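# Fit two printed parts on jig pins, or call

## Task

This is the final kit of the day. Seat both loose printed parts on their matching pins in the jig, arranged the way the drawing shows. If this kit ought not to be assembled, leave all its parts untouched and press the blue CALL button instead, keeping it held down for about one second with the gripper closed.

## Robot and tools

Robot: two arms, left_arm and right_arm, each with six joints and a two-finger gripper. Calibrated base positions in the scene frame: left_arm at (+0.039, +0.261, 0) m, quat_wxyz (+1.000, 0, 0, +0.025); right_arm at (-0.010, -0.260, 0) m, quat_wxyz (+1.000, 0, 0, +0.005).

Frames. The scene frame sits at table-top height, halfway between the nominal bases: +z up, +x forward across the table, left_arm toward +y (arm names do not match image sides). Each arm reports its end_effector_position (m) and end_effector_quat_wxyz, plus wrist-camera poses, in its own base frame; fixed cameras and the table use the scene frame. Reported hand poses can be a few cm off, worse when reaching far. The gripper's fingers point along its +z and close along its y; the reported point lies between the pads, about 1 cm short of the tips.

The row. Every motion argument is a row of 14 numbers covering both arms together, even when only one moves: left_arm's 6 joints then its opening, then right_arm's 6 joints and opening. Joint order within an arm: wrist roll, elbow, waist, wrist yaw, shoulder, wrist pitch. Joint entries are offsets, not poses: each is a displacement from that arm's Joint targets as they stood when the action (or move) began, not from the previous row, so repeating an offset keeps adding. Values lie in [-1, 1] and are scaled: 1.0 equals 2.811 rad for waist and shoulder, 2.53 for elbow, 2.575 for wrist pitch, 8.12 for wrist yaw, 9.528 for wrist roll. Waist, shoulder and elbow have flipped signs in everything you send and read. Stated ranges (arm's own signs, so flip those three): waist -2.880 to 2.880, shoulder 0.000 to 3.142, elbow 0.000 to 3.019, wrist pitch -1.693 to 1.571, wrist yaw -1.571 to 1.571, wrist roll -2.094 to 2.094. Real ends may differ by up to 0.084 rad. The opening entry is absolute, not an offset: +1 fully open, -1 shut. Writing 0 there commands half-open; to keep a gripper as is, repeat its current command. Writing 0 for all six joints of an arm re-commands its current Joint targets.

Tools.
execute_actions(actions, cameras): actions is a list of actions; each action is up to 15 rows, one per 1/30 s step, the last row repeating to fill 15 steps. An action requesting a joint more than 0.084 rad beyond its range is rejected for both arms; a malformed action or a failing first action rejects the whole call. An empty list returns state plus all camera images.
move(target, speed, blend, opening_speed, grip_force, blocking, cameras): target is one 14-number row or a list of up to 15 rows, all offsets from the same starting Joint targets. All joints move in step, so the hand traces a curve; no collision avoidance. speed is rad/s for the joint with farthest to go, 0.01 to 12.57, default 0.5 (one value or one per target). blend, in rad, rounds corners between listed targets; 0 stops at each. opening_speed (0.2 or more, per second on the -1..+1 scale) closes fingers gradually. grip_force sets newtons per pad, 10 to 50, per arm or one value; it persists and lower values close slowly. blocking=false returns after about 0.5 s while motion continues. Paths are at least 0.5 s; over 10 s they stop short.
wait(seconds 0 to 10, cameras): lets the scene run with last commands held.
stop(cameras): brakes a running move.
zoom_image(camera, region [x0,y0,x1,y1] pixels, at most 504 by 504): closer look at the latest image of cam_high, cam_over, cam_left_wrist or cam_right_wrist (each 896x504).
finished_scene(scene=1): ends the scene permanently.

Results. Joint positions and Joint velocities list each arm's joints in the order above (rad, rad/s) then the pad gap (m; 0.094 m wide open). Joint targets is what the next offsets start from. grip_measured is finger opening on the command scale, reading slightly wide when empty and a bit narrow when squeezing a hard part. Joint torques share the joint order; positive means toward larger positions; entries 2 and 6 wrap at ±28 N m. A move adds a 'move:' line: done, off_target (resting more than 0.035 rad from target), moving, held or fault, possibly limits=held. 'joint sent to its limit' means a joint hit its end; 'joint command not followed' means the clearance check altered targets. Action calls also list step readings.

Motion limits: joint targets stay within a fixed lead of measured angles, and a target placing the hand over 110 mm from its current spot is scaled back, so big moves take several actions. Tiny turns may not start.

Avoid: arms touching or pressing each other (a gripper closing on the other's fingers counts), fast hits on the jig or table, dropping parts or releasing them while moving, anything leaving the table. Close slowly on fragile parts; release by commanding well above grip_measured. To end a push, command targets back past current positions. Holding loads, stretching out or pushing against something heats motors; MOTOR HOT appears near 85 °C and at 100 °C the arm goes limp for 30 to 60 s.

Each tool is called after ">>>" by a JSON object that holds its "op" and its "data".

## Session

>>> {"op": "execute_actions", "data": {"actions": [], "cameras": ["all"]}}

Scene clock: 0.00 s.
left_arm: end_effector_position=(+0.4195, +0.3147, +0.3318) grip_measured=+1.000 end_effector_quat_wxyz=(+0.113, -0.270, +0.956, -0.011) | right_arm: end_effector_position=(+0.0548, -0.3313, +0.1814) grip_measured=+1.000 end_effector_quat_wxyz=(+0.102, +0.774, +0.624, -0.028)
Joint names: [wrist roll, elbow, waist, wrist yaw, shoulder, wrist pitch]
Joint positions: left_arm=[0.118 -1.769 -0.681 0.11 -1.594 -1.545 0.094] | right_arm=[0.355 -0.904 1.435 -0.056 -1.101 -1.169 0.094]
Joint velocities: within noise
Joint torques (N m): no reading
Motor temperatures (°C): left_arm=[26 26 24 25 24 23 24] | right_arm=[24 24 23 23 26 24 26]
Heat: left arm: hottest elbow 26 °C; right arm: hottest shoulder 26 °C.
Joint targets: left_arm=[0.118 -1.801 -0.681 0.110 -1.586 -1.542] | right_arm=[0.355 -0.928 1.435 -0.056 -1.103 -1.168]
Tool commands: left_gripper/opening=+1.0 right_gripper/opening=+1.0

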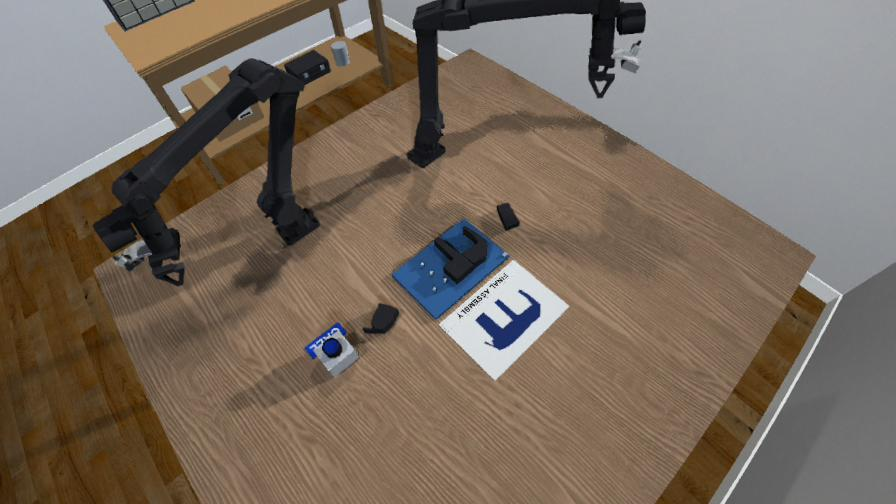

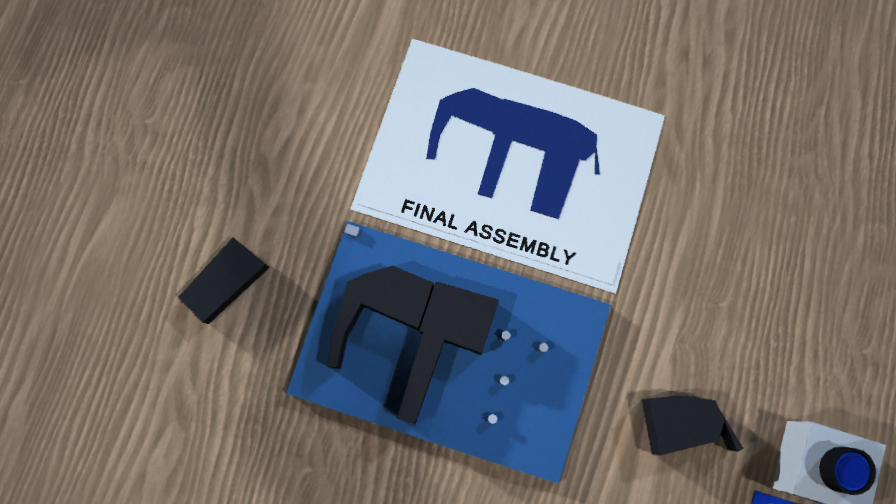

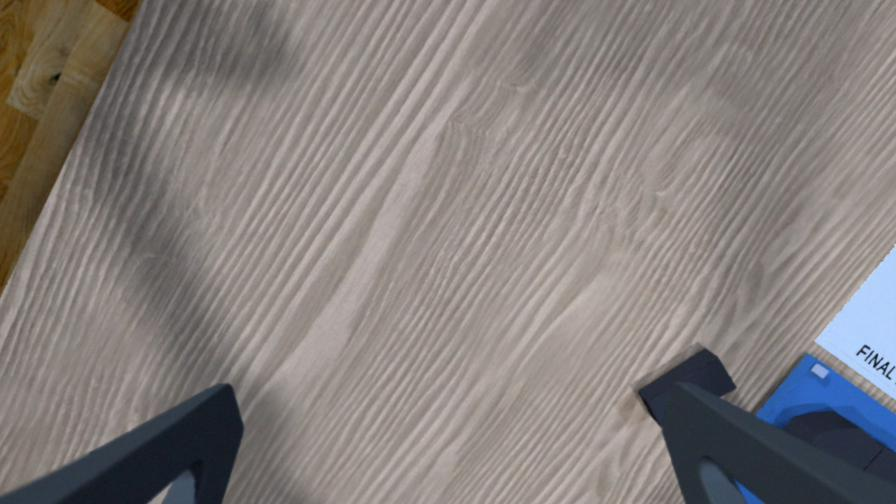

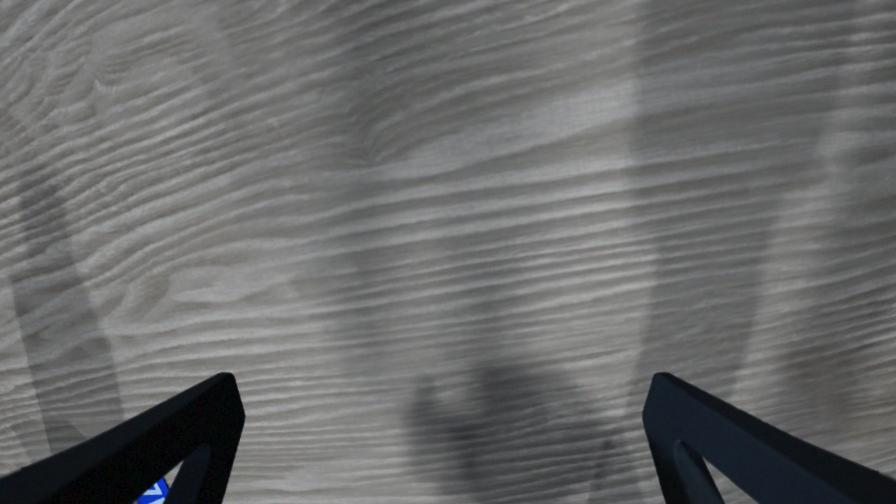

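>>> {"op": "zoom_image", "data": {"camera": "cam_over", "region": [280, 210, 620, 490]}}

>>> {"op": "zoom_image", "data": {"camera": "cam_over", "region": [600, 350, 896, 504]}}

>>> {"op": "zoom_image", "data": {"camera": "cam_over", "region": [140, 210, 300, 350]}}

>>> {"op": "zoom_image", "data": {"camera": "cam_over", "region": [350, 30, 680, 290]}}

Scaled by 1.482 from the camera's 896x504 image, which has a finer 1280x720 frame.

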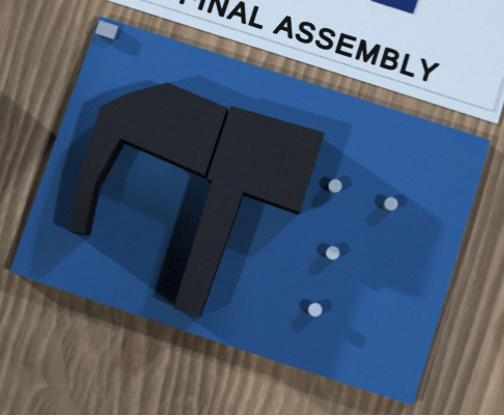

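Scaled by 1.703 from the camera's 896x504 image, which has a finer 1280x720 frame.

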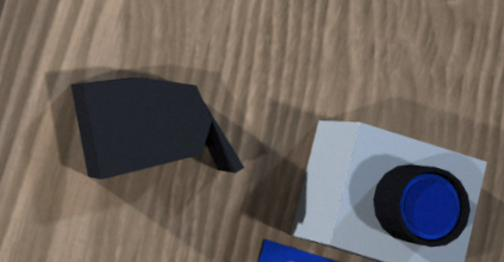

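Scaled by 3.150 from the camera's 896x504 image, which has a finer 1280x720 frame.

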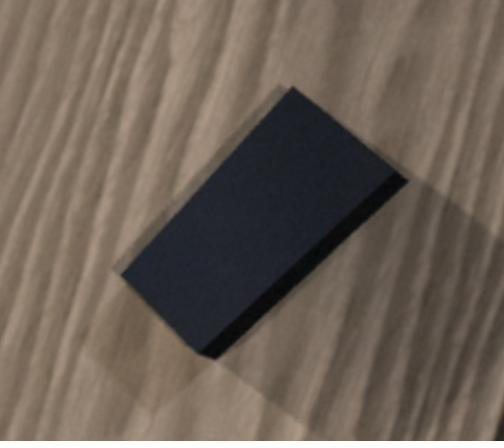

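Scaled by 1.527 from the camera's 896x504 image, which has a finer 1280x720 frame.

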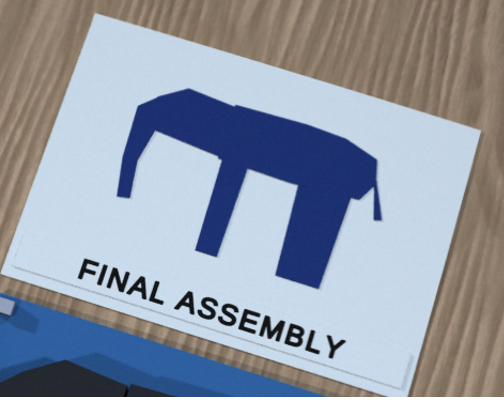

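>>> {"op": "zoom_image", "data": {"camera": "cam_over", "region": [540, 200, 680, 310]}}

>>> {"op": "zoom_image", "data": {"camera": "cam_over", "region": [340, 180, 480, 260]}}

>>> {"op": "zoom_image", "data": {"camera": "cam_high", "region": [290, 190, 590, 390]}}

>>> {"op": "zoom_image", "data": {"camera": "cam_over", "region": [420, 80, 610, 225]}}

Scaled by 3.600 from the camera's 896x504 image, which has a finer 1280x720 frame.

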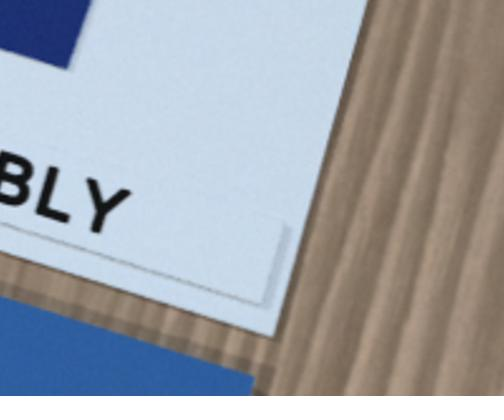

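Scaled by 3.600 from the camera's 896x504 image, which has a finer 1280x720 frame.

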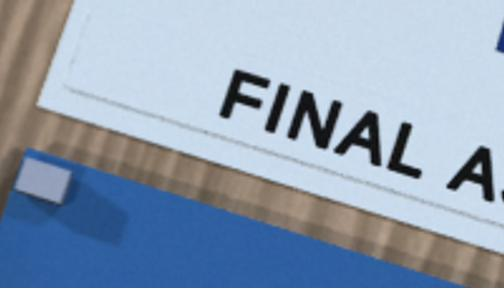

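Scaled by 1.680 from the camera's 896x504 image, which has a finer 1280x720 frame.

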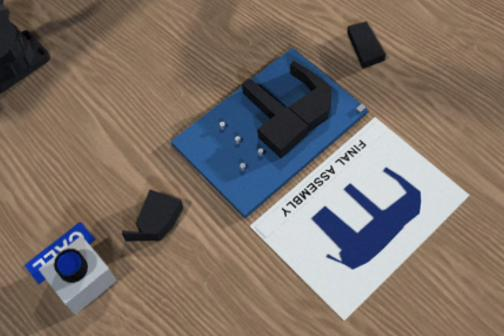

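Scaled by 2.653 from the camera's 896x504 image, which has a finer 1280x720 frame.

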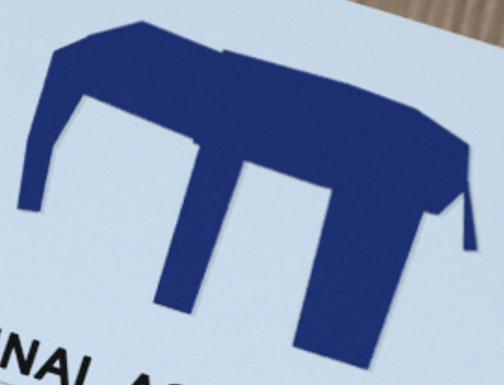

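>>> {"op": "move", "data": {"target": [-0.0124, 0.2178, 0.3134, -0.01355, 0.1373, -0.0303, 1.0, -0.0373, -0.068, -0.546, 0.0069, 0.0366, -0.1872, 1.0], "speed": 1.0, "cameras": ["all"]}}

Scene clock: 17.33 s.
left_arm: end_effector_position=(+0.3274, -0.0634, +0.2734) grip_measured=+1.000 end_effector_quat_wxyz=(-0.006, +0.098, +0.995, -0.002) | right_arm: end_effector_position=(+0.2519, +0.0220, +0.2554) grip_measured=+1.000 end_effector_quat_wxyz=(-0.013, -0.037, +0.999, +0.000)
Joint names: [wrist roll, elbow, waist, wrist yaw, shoulder, wrist pitch]
Joint positions: left_arm=[0.01 -1.249 0.188 0.004 -1.218 -1.614 0.094] | right_arm=[0.014 -1.051 -0.088 -0.002 -1.009 -1.638 0.094]
Joint torques (N m): left_arm=[-0.04 -8.8 2.67 -0.18 10.64 -0.27] | right_arm=[-0.25 -11.41 -0.85 0.12 3.6 0.27]
Motor temperatures (°C): left_arm=[26 27 24 25 25 23 24] | right_arm=[24 29 23 23 27 24 26]
Heat: left arm: hottest elbow 27 °C; right arm: hottest elbow 29 °C.
Joint targets: left_arm=[0.000 -1.250 0.200 0.000 -1.200 -1.620] | right_arm=[0.000 -1.099 -0.101 0.000 -1.000 -1.650]
move: off_target (right_arm); right_arm: the elbow is farthest, 0.049 rad from its target

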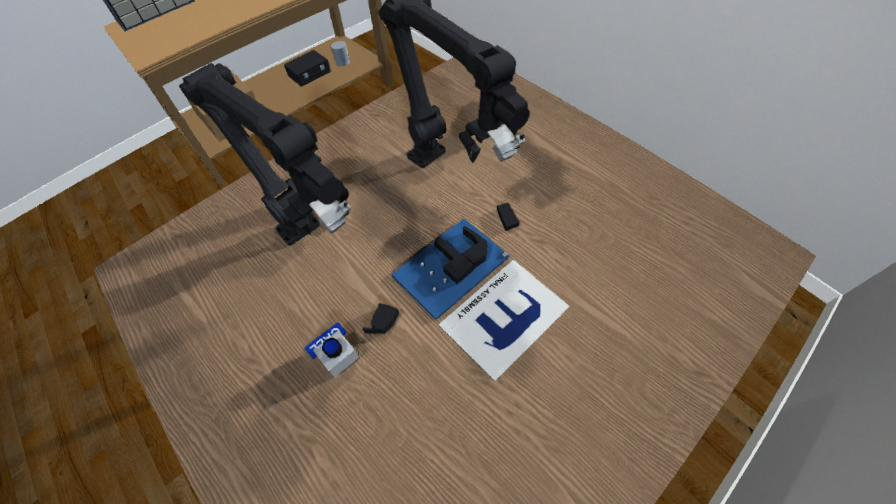

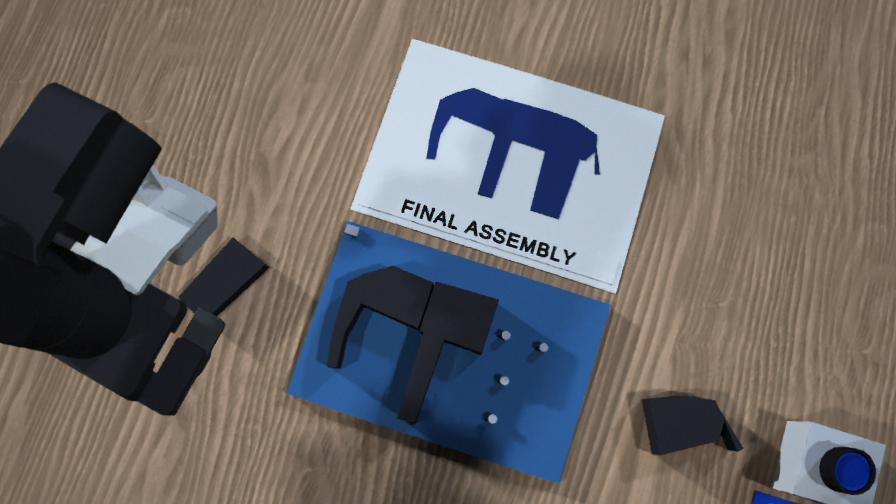

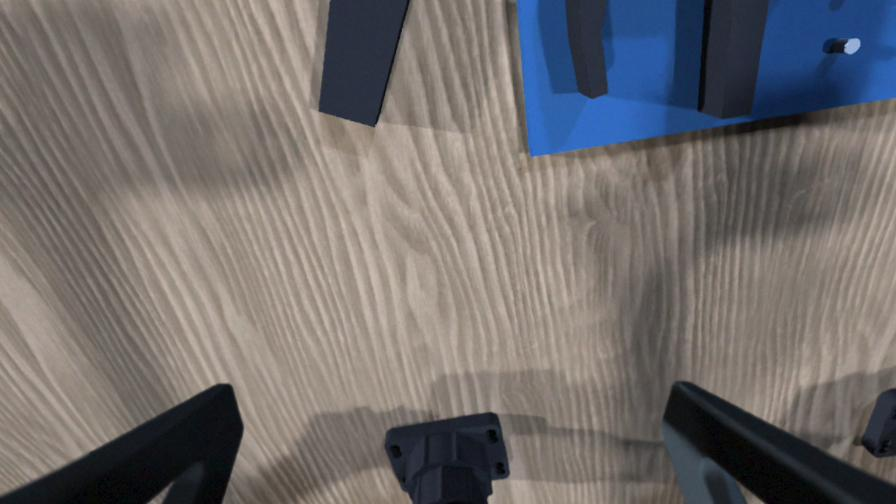

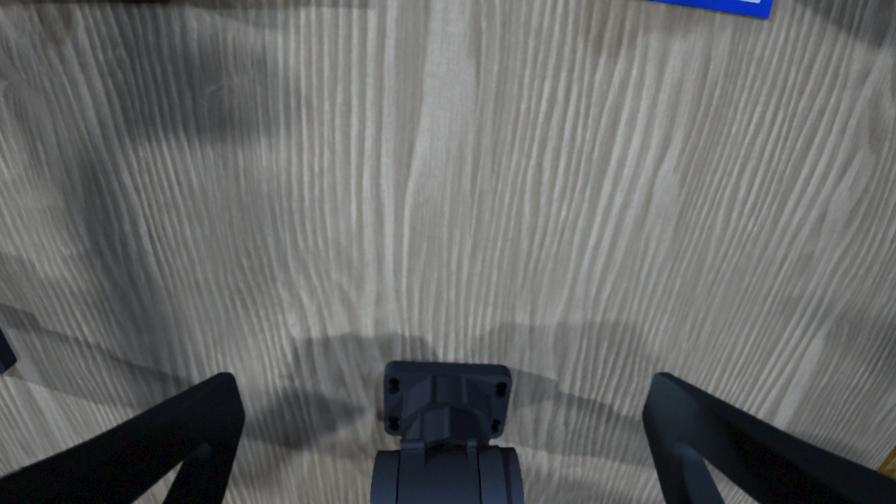

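>>> {"op": "move", "data": {"target": [0, -0.0593, -0.0783, 0, -0.1245, 0.0777, 1.0, 0, -0.119, 0.0893, 0, -0.1957, 0.0893, 1.0], "speed": 0.8, "cameras": ["all"]}}

Scene clock: 29.37 s.
left_arm: end_effector_position=(+0.4387, +0.0036, +0.1854) grip_measured=+1.000 end_effector_quat_wxyz=(-0.032, -0.001, +0.999, -0.002) | right_arm: end_effector_position=(+0.4371, -0.0633, +0.1908) grip_measured=+1.000 end_effector_quat_wxyz=(-0.026, +0.078, +0.997, +0.002)
Joint names: [wrist roll, elbow, waist, wrist yaw, shoulder, wrist pitch]
Joint positions: left_arm=[0.009 -1.341 -0.011 0.003 -1.547 -1.429 0.094] | right_arm=[0.013 -1.353 0.143 -0.001 -1.544 -1.433 0.094]
Joint torques (N m): left_arm=[0.03 -13.56 0.85 -0.18 13.27 0.36] | right_arm=[-0.23 -11.07 0.79 0.09 11.63 1.14]
Motor temperatures (°C): left_arm=[26 29 24 25 25 23 24] | right_arm=[24 35 23 23 27 24 26]
Heat: left arm: hottest elbow 29 °C; right arm: hottest elbow 35 °C.
Joint targets: left_arm=[0.000 -1.400 -0.020 0.000 -1.550 -1.420] | right_arm=[-0.001 -1.401 0.150 0.000 -1.551 -1.420]
move: off_target (left_arm, right_arm); left_arm: the elbow is farthest, 0.059 rad from its target; right_arm: the elbow is farthest, 0.047 rad from its target

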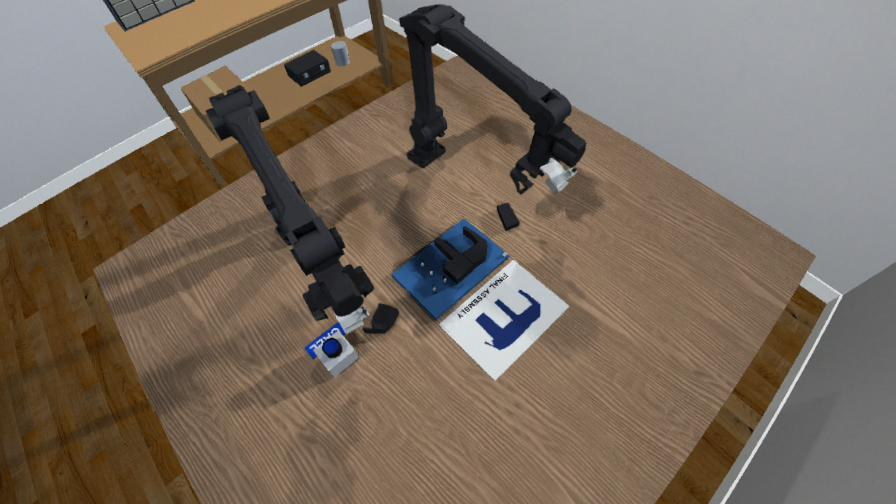

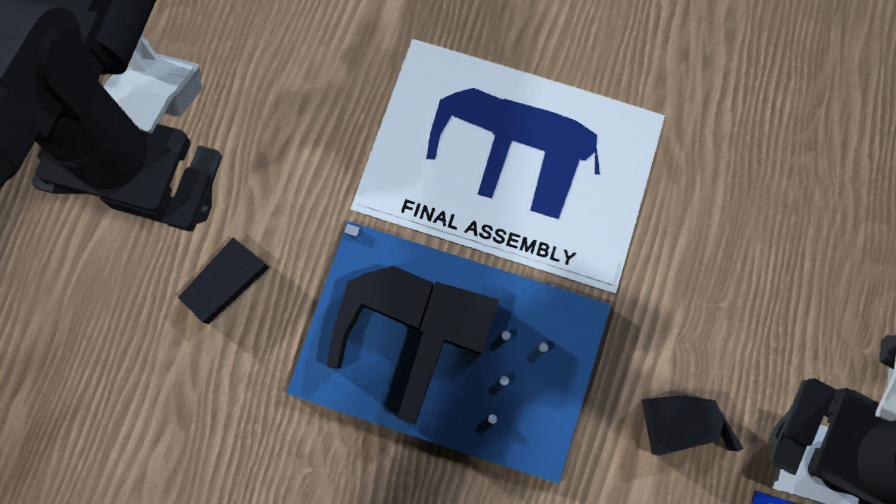

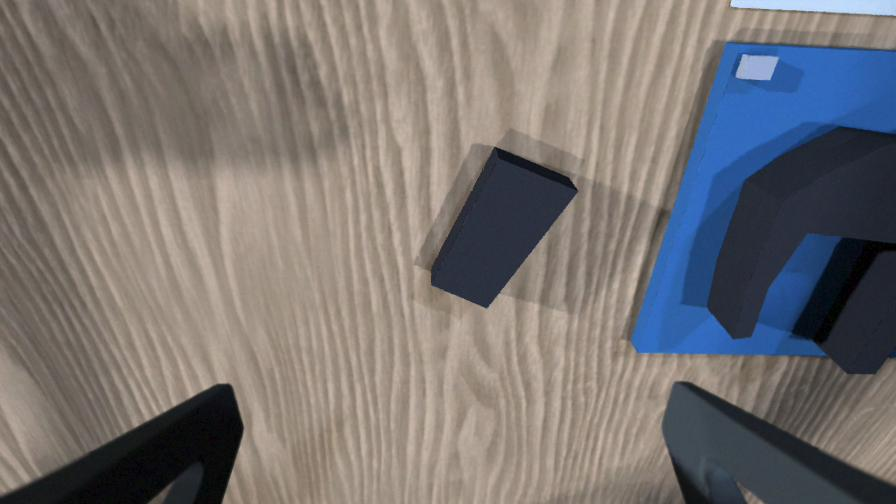

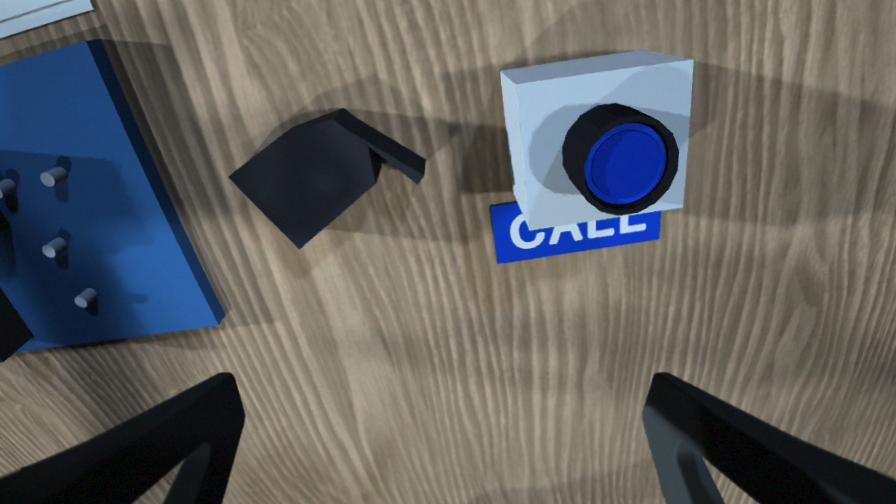

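>>> {"op": "zoom_image", "data": {"camera": "cam_left_wrist", "region": [400, 120, 620, 330]}}

>>> {"op": "zoom_image", "data": {"camera": "cam_right_wrist", "region": [210, 90, 450, 270]}}

>>> {"op": "zoom_image", "data": {"camera": "cam_right_wrist", "region": [0, 30, 240, 370]}}

>>> {"op": "zoom_image", "data": {"camera": "cam_left_wrist", "region": [620, 20, 896, 390]}}

Scaled by 2.291 from the camera's 896x504 image, which has a finer 1280x720 frame.

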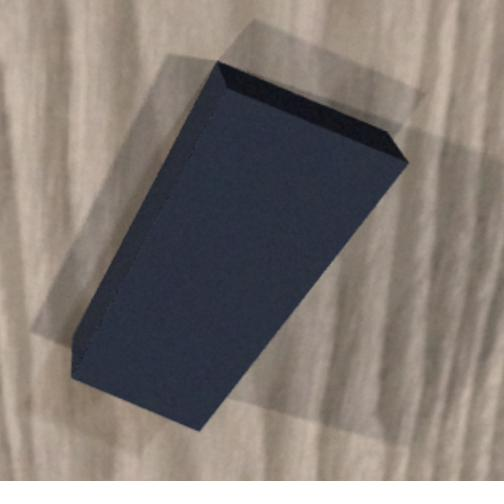

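Scaled by 2.100 from the camera's 896x504 image, which has a finer 1280x720 frame.

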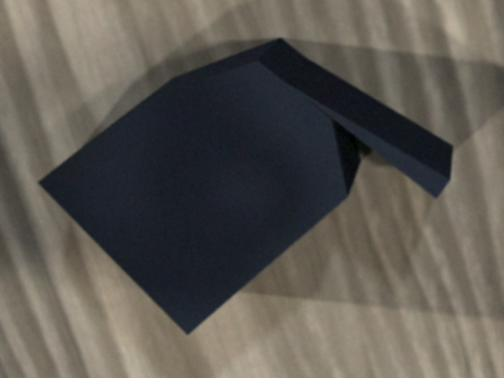

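Scaled by 1.482 from the camera's 896x504 image, which has a finer 1280x720 frame.

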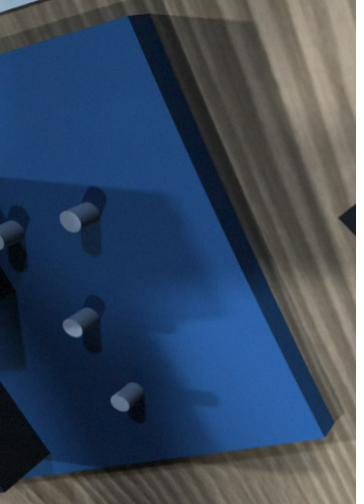

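Scaled by 1.362 from the camera's 896x504 image, which has a finer 1280x720 frame.

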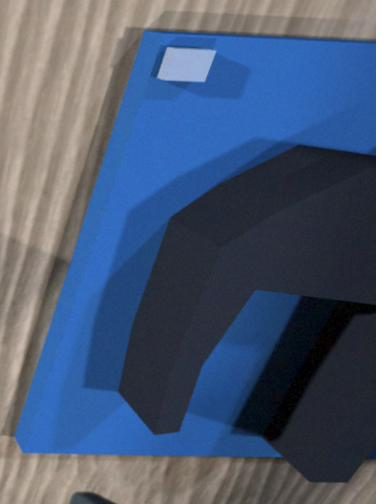

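>>> {"op": "zoom_image", "data": {"camera": "cam_over", "region": [170, 230, 280, 330]}}

>>> {"op": "zoom_image", "data": {"camera": "cam_over", "region": [520, 120, 620, 230]}}

>>> {"op": "zoom_image", "data": {"camera": "cam_over", "region": [630, 380, 760, 470]}}

>>> {"op": "zoom_image", "data": {"camera": "cam_over", "region": [400, 270, 620, 450]}}

Scaled by 4.582 from the camera's 896x504 image, which has a finer 1280x720 frame.

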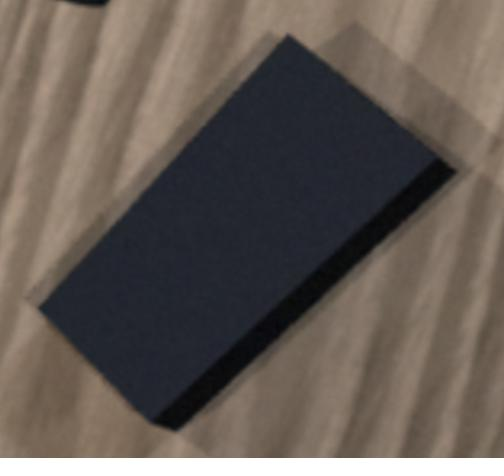

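Scaled by 4.582 from the camera's 896x504 image, which has a finer 1280x720 frame.

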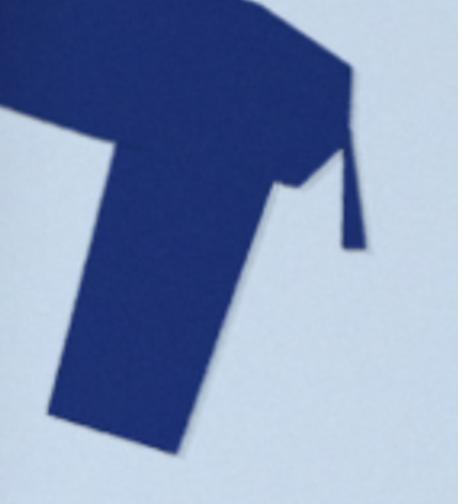

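Scaled by 3.877 from the camera's 896x504 image, which has a finer 1280x720 frame.

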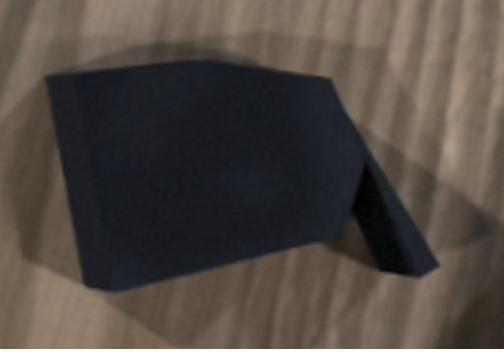

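Scaled by 2.291 from the camera's 896x504 image, which has a finer 1280x720 frame.

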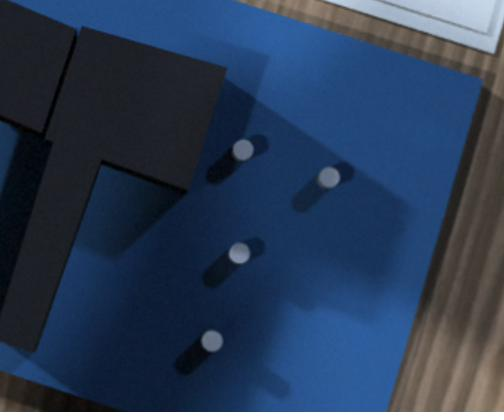

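>>> {"op": "zoom_image", "data": {"camera": "cam_over", "region": [310, 250, 510, 430]}}

>>> {"op": "zoom_image", "data": {"camera": "cam_over", "region": [410, 70, 610, 230]}}

Scaled by 2.520 from the camera's 896x504 image, which has a finer 1280x720 frame.

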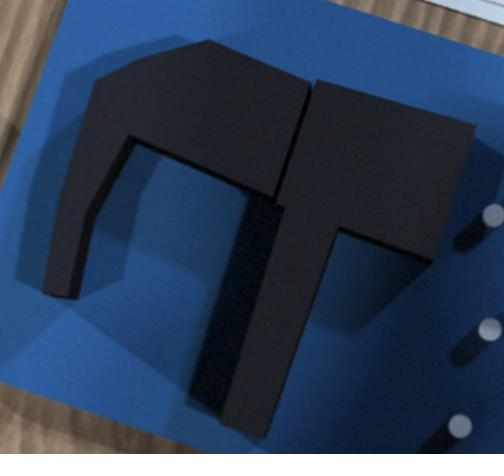

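Scaled by 2.520 from the camera's 896x504 image, which has a finer 1280x720 frame.

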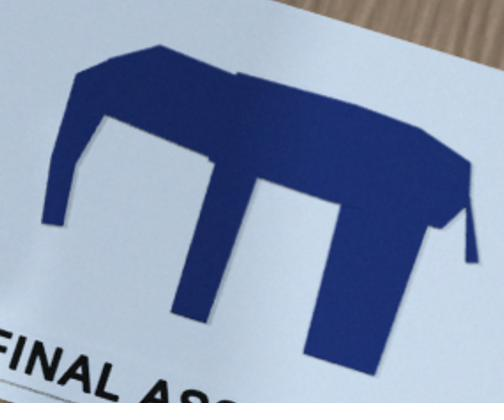

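>>> {"op": "move", "data": {"target": [0.0418, 0.0474, 0.0363, 0, 0, 0, 1.0, 0.1207, 0.0474, -0.0594, 0, 0, 0, 1.0], "speed": 0.8}}

>>> {"op": "move", "data": {"target": [0, 0, 0, 0, 0, 0.0699, 1.0, 0, 0, 0, 0, 0, 0.0699, 1.0], "speed": 0.8, "cameras": ["cam_left_wrist", "cam_right_wrist", "cam_over"]}}

Scene clock: 58.83 s.
left_arm: end_effector_position=(+0.4171, -0.0297, +0.1639) grip_measured=+1.000 end_effector_quat_wxyz=(-0.061, +0.226, +0.972, -0.012) | right_arm: end_effector_position=(+0.4183, +0.0018, +0.1662) grip_measured=+1.000 end_effector_quat_wxyz=(-0.052, +0.534, +0.843, -0.033)
Joint names: [wrist roll, elbow, waist, wrist yaw, shoulder, wrist pitch]
Joint positions: left_arm=[0.389 -1.28 0.069 0.003 -1.547 -1.428 0.094] | right_arm=[1.135 -1.283 -0.005 -0.001 -1.544 -1.433 0.094]
Joint torques (N m): left_arm=[0.19 -8.34 2.49 -0.15 13.39 0.23] | right_arm=[0.08 -7.36 -0.67 0.15 11.28 1.01]
Motor temperatures (°C): left_arm=[26 34 24 25 27 23 24] | right_arm=[24 42 23 23 28 24 26]
Heat: left arm: hottest elbow 34 °C; right arm: hottest elbow 42 °C.
Joint targets: left_arm=[0.398 -1.280 0.082 0.000 -1.550 -1.420] | right_arm=[1.149 -1.281 -0.016 -0.001 -1.551 -1.420]
move: done

Scene clock: 59.83 s.
left_arm: end_effector_position=(+0.4610, -0.0327, +0.1622) grip_measured=+1.000 end_effector_quat_wxyz=(+0.027, +0.227, +0.974, +0.003) | right_arm: end_effector_position=(+0.4626, +0.0020, +0.1647) grip_measured=+1.000 end_effector_quat_wxyz=(+0.023, +0.535, +0.844, +0.016)
Joint names: [wrist roll, elbow, waist, wrist yaw, shoulder, wrist pitch]
Joint positions: left_arm=[0.39 -1.28 0.069 0.003 -1.547 -1.25 0.094] | right_arm=[1.135 -1.283 -0.005 -0.001 -1.544 -1.254 0.094]
Joint torques (N m): left_arm=[0.16 -8.51 2.84 -0.15 13.57 0.58] | right_arm=[0.09 -7.65 -0.79 0.15 11.69 1.21]
Heat: left arm: hottest elbow 34 °C; right arm: hottest elbow 41 °C.
Joint targets: left_arm=[0.398 -1.280 0.082 0.000 -1.550 -1.240] | right_arm=[1.150 -1.281 -0.016 -0.001 -1.551 -1.240]
move: done
Images, in order (width x height): cam_over 896x504, cam_left_wrist 896x504, cam_right_wrist 896x504.

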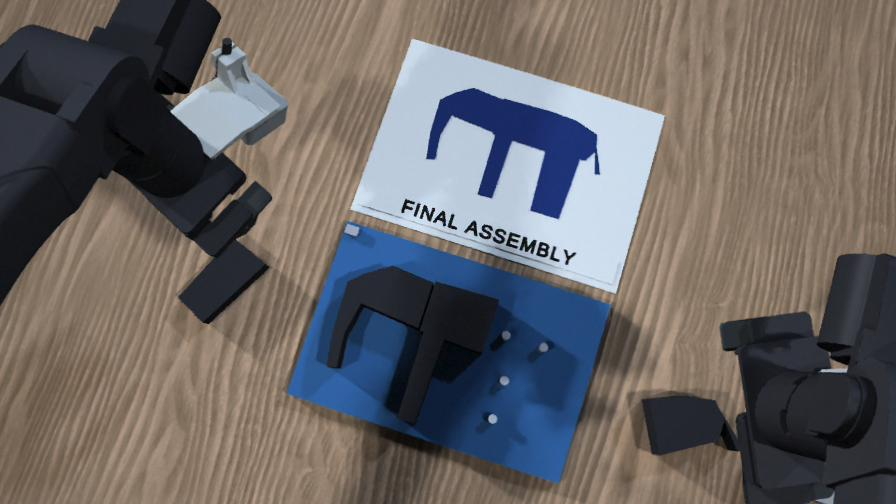

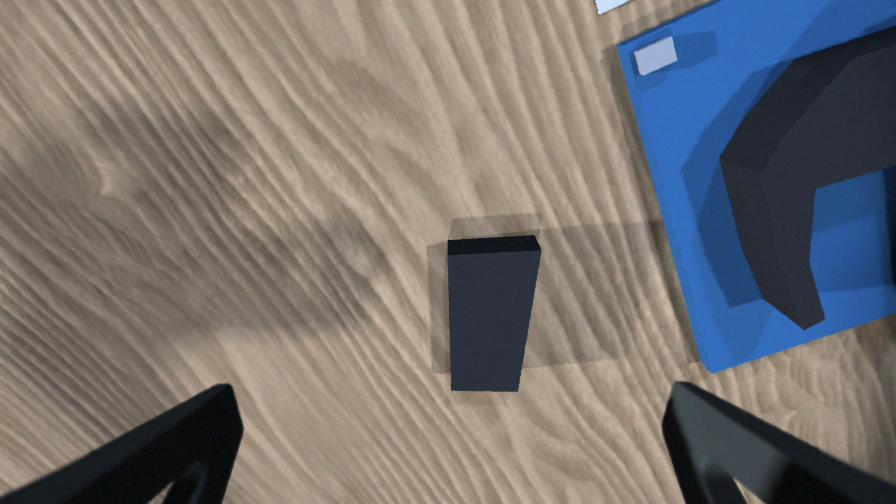

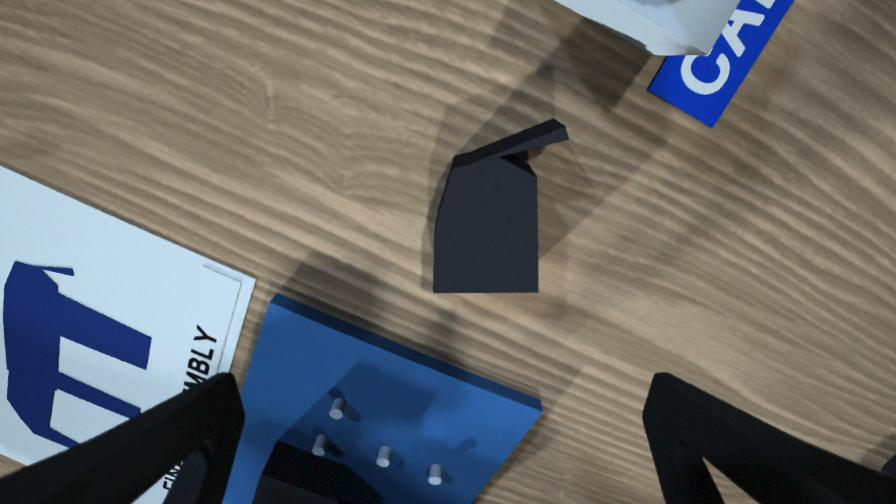

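>>> {"op": "zoom_image", "data": {"camera": "cam_right_wrist", "region": [400, 90, 600, 320]}}

>>> {"op": "zoom_image", "data": {"camera": "cam_right_wrist", "region": [210, 270, 560, 504]}}

>>> {"op": "zoom_image", "data": {"camera": "cam_left_wrist", "region": [410, 210, 570, 410]}}

>>> {"op": "zoom_image", "data": {"camera": "cam_left_wrist", "region": [590, 0, 896, 400]}}

Scaled by 2.191 from the camera's 896x504 image, which has a finer 1280x720 frame.

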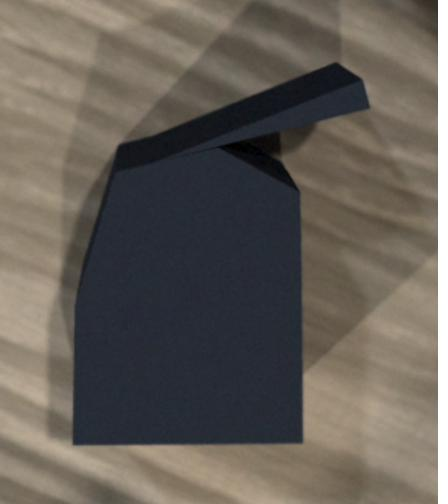

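Scaled by 1.440 from the camera's 896x504 image, which has a finer 1280x720 frame.

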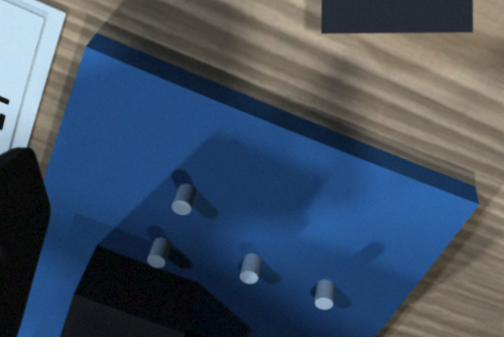

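Scaled by 2.520 from the camera's 896x504 image, which has a finer 1280x720 frame.

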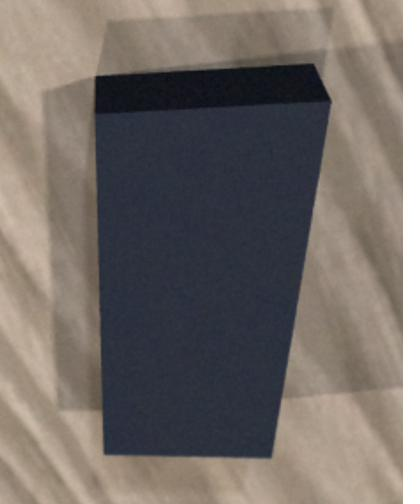

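Scaled by 1.260 from the camera's 896x504 image, which has a finer 1280x720 frame.

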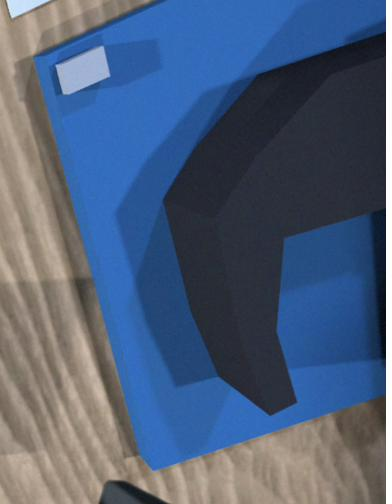

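>>> {"op": "move", "data": {"target": [0, 0.1235, -0.00925, 0, 0.01227, 0.08435, 1.0, 0.00157, 0.07087, -0.01231, 0, -0.02764, 0.0762, 1.0], "speed": 0.5, "cameras": ["cam_left_wrist", "cam_right_wrist"]}}

Scene clock: 83.60 s.
left_arm: end_effector_position=(+0.3886, -0.0278, +0.0563) grip_measured=+1.000 end_effector_quat_wxyz=(-0.017, +0.227, +0.974, -0.004) | right_arm: end_effector_position=(+0.4385, +0.0163, +0.0701) grip_measured=+1.000 end_effector_quat_wxyz=(+0.000, +0.528, +0.849, +0.001)
Joint names: [wrist roll, elbow, waist, wrist yaw, shoulder, wrist pitch]
Joint positions: left_arm=[0.39 -0.965 0.069 0.003 -1.538 -1.032 0.094] | right_arm=[1.15 -1.101 -0.038 -0.001 -1.614 -1.057 0.094]
Joint torques (N m): left_arm=[0.16 -7.36 0.15 -0.12 14.1 0.36] | right_arm=[0.06 -7.01 -0.91 0.17 10.99 1.2]
Motor temperatures (°C): left_arm=[26 34 24 25 28 23 24] | right_arm=[24 36 23 22 28 24 26]
Heat: left arm: hottest elbow 34 °C; right arm: hottest elbow 36 °C.
Joint targets: left_arm=[0.398 -0.968 0.056 0.000 -1.515 -1.023] | right_arm=[1.165 -1.101 -0.051 -0.001 -1.628 -1.044]
move: done
Images, in order (width x height): cam_left_wrist 896x504, cam_right_wrist 896x504.

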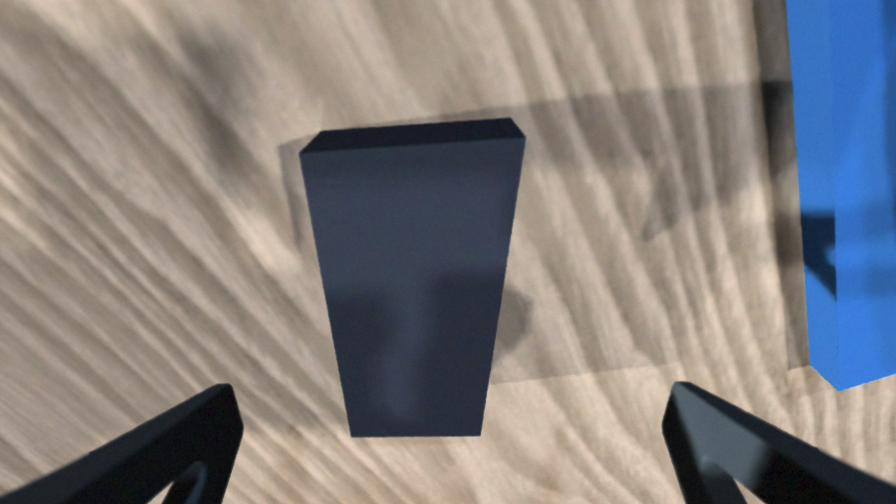

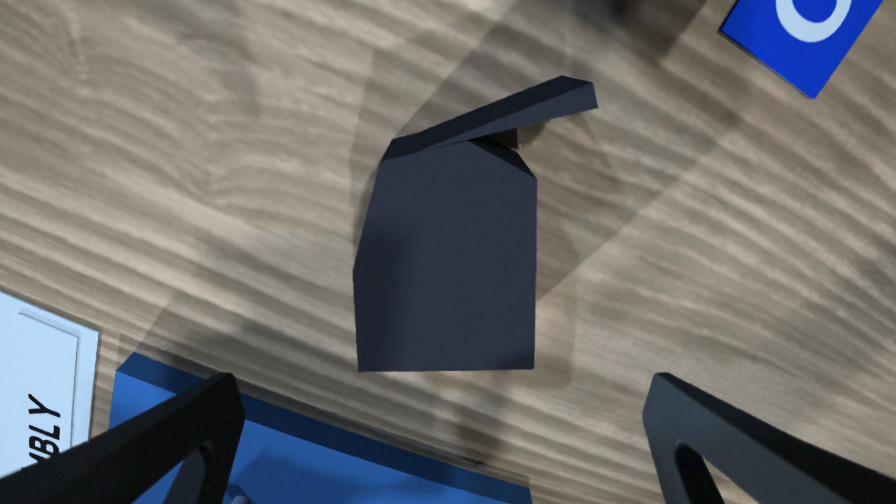

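>>> {"op": "move", "data": {"target": [0, 0.01146, -0.0046, 0, -0.02917, 0.04233, 1.0, 0, 0.02162, -0.0064, 0, -0.01957, 0.0427, 1.0], "speed": 0.15, "cameras": ["all"]}}

Scene clock: 91.83 s.
left_arm: end_effector_position=(+0.3986, -0.0240, +0.0282) grip_measured=+1.000 end_effector_quat_wxyz=(-0.002, +0.222, +0.975, -0.002) | right_arm: end_effector_position=(+0.4380, +0.0239, +0.0331) grip_measured=+1.000 end_effector_quat_wxyz=(+0.003, +0.521, +0.854, +0.003)
Joint names: [wrist roll, elbow, waist, wrist yaw, shoulder, wrist pitch]
Joint positions: left_arm=[0.39 -0.938 0.058 0.003 -1.589 -0.923 0.094] | right_arm=[1.15 -1.049 -0.055 -0.001 -1.663 -0.947 0.094]
Joint torques (N m): left_arm=[0.19 -7.05 0.5 -0.13 11.63 0.47] | right_arm=[0.09 -6.43 -0.91 0.17 10.87 1.18]
Heat: left arm: hottest elbow 34 °C; right arm: hottest elbow 36 °C.
Joint targets: left_arm=[0.398 -0.939 0.043 0.000 -1.597 -0.914] | right_arm=[1.164 -1.047 -0.069 -0.001 -1.683 -0.934]
move: done

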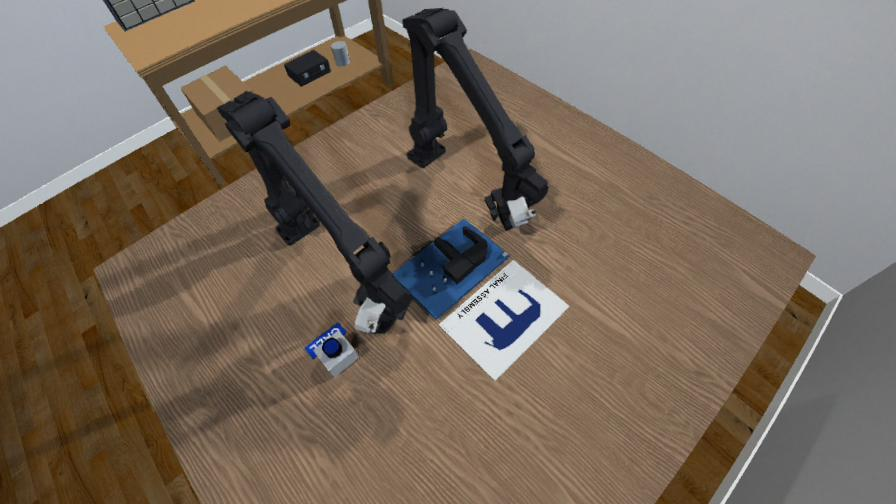

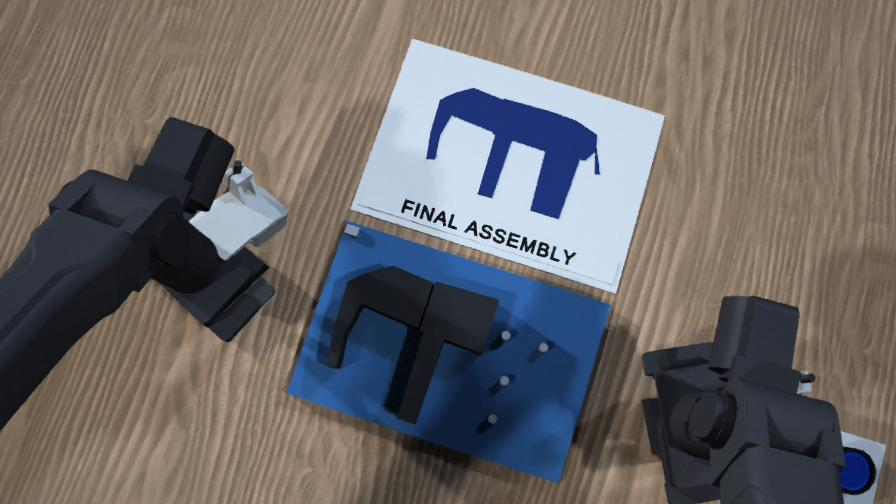

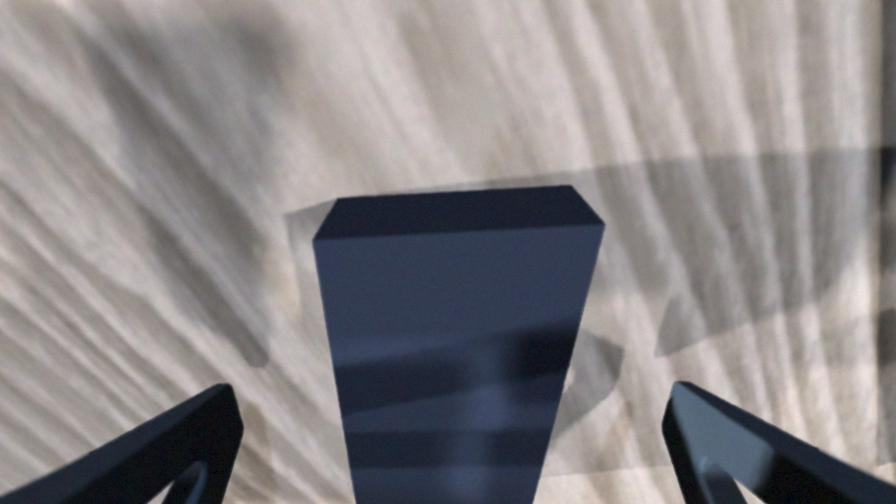

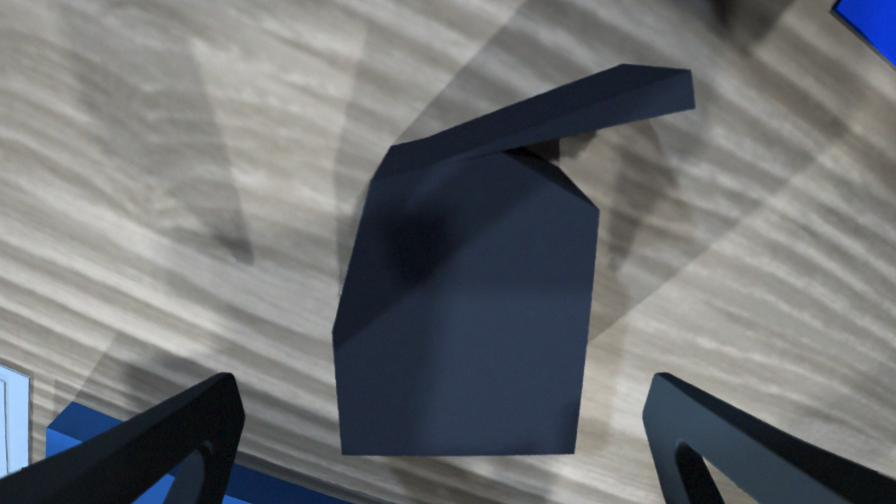

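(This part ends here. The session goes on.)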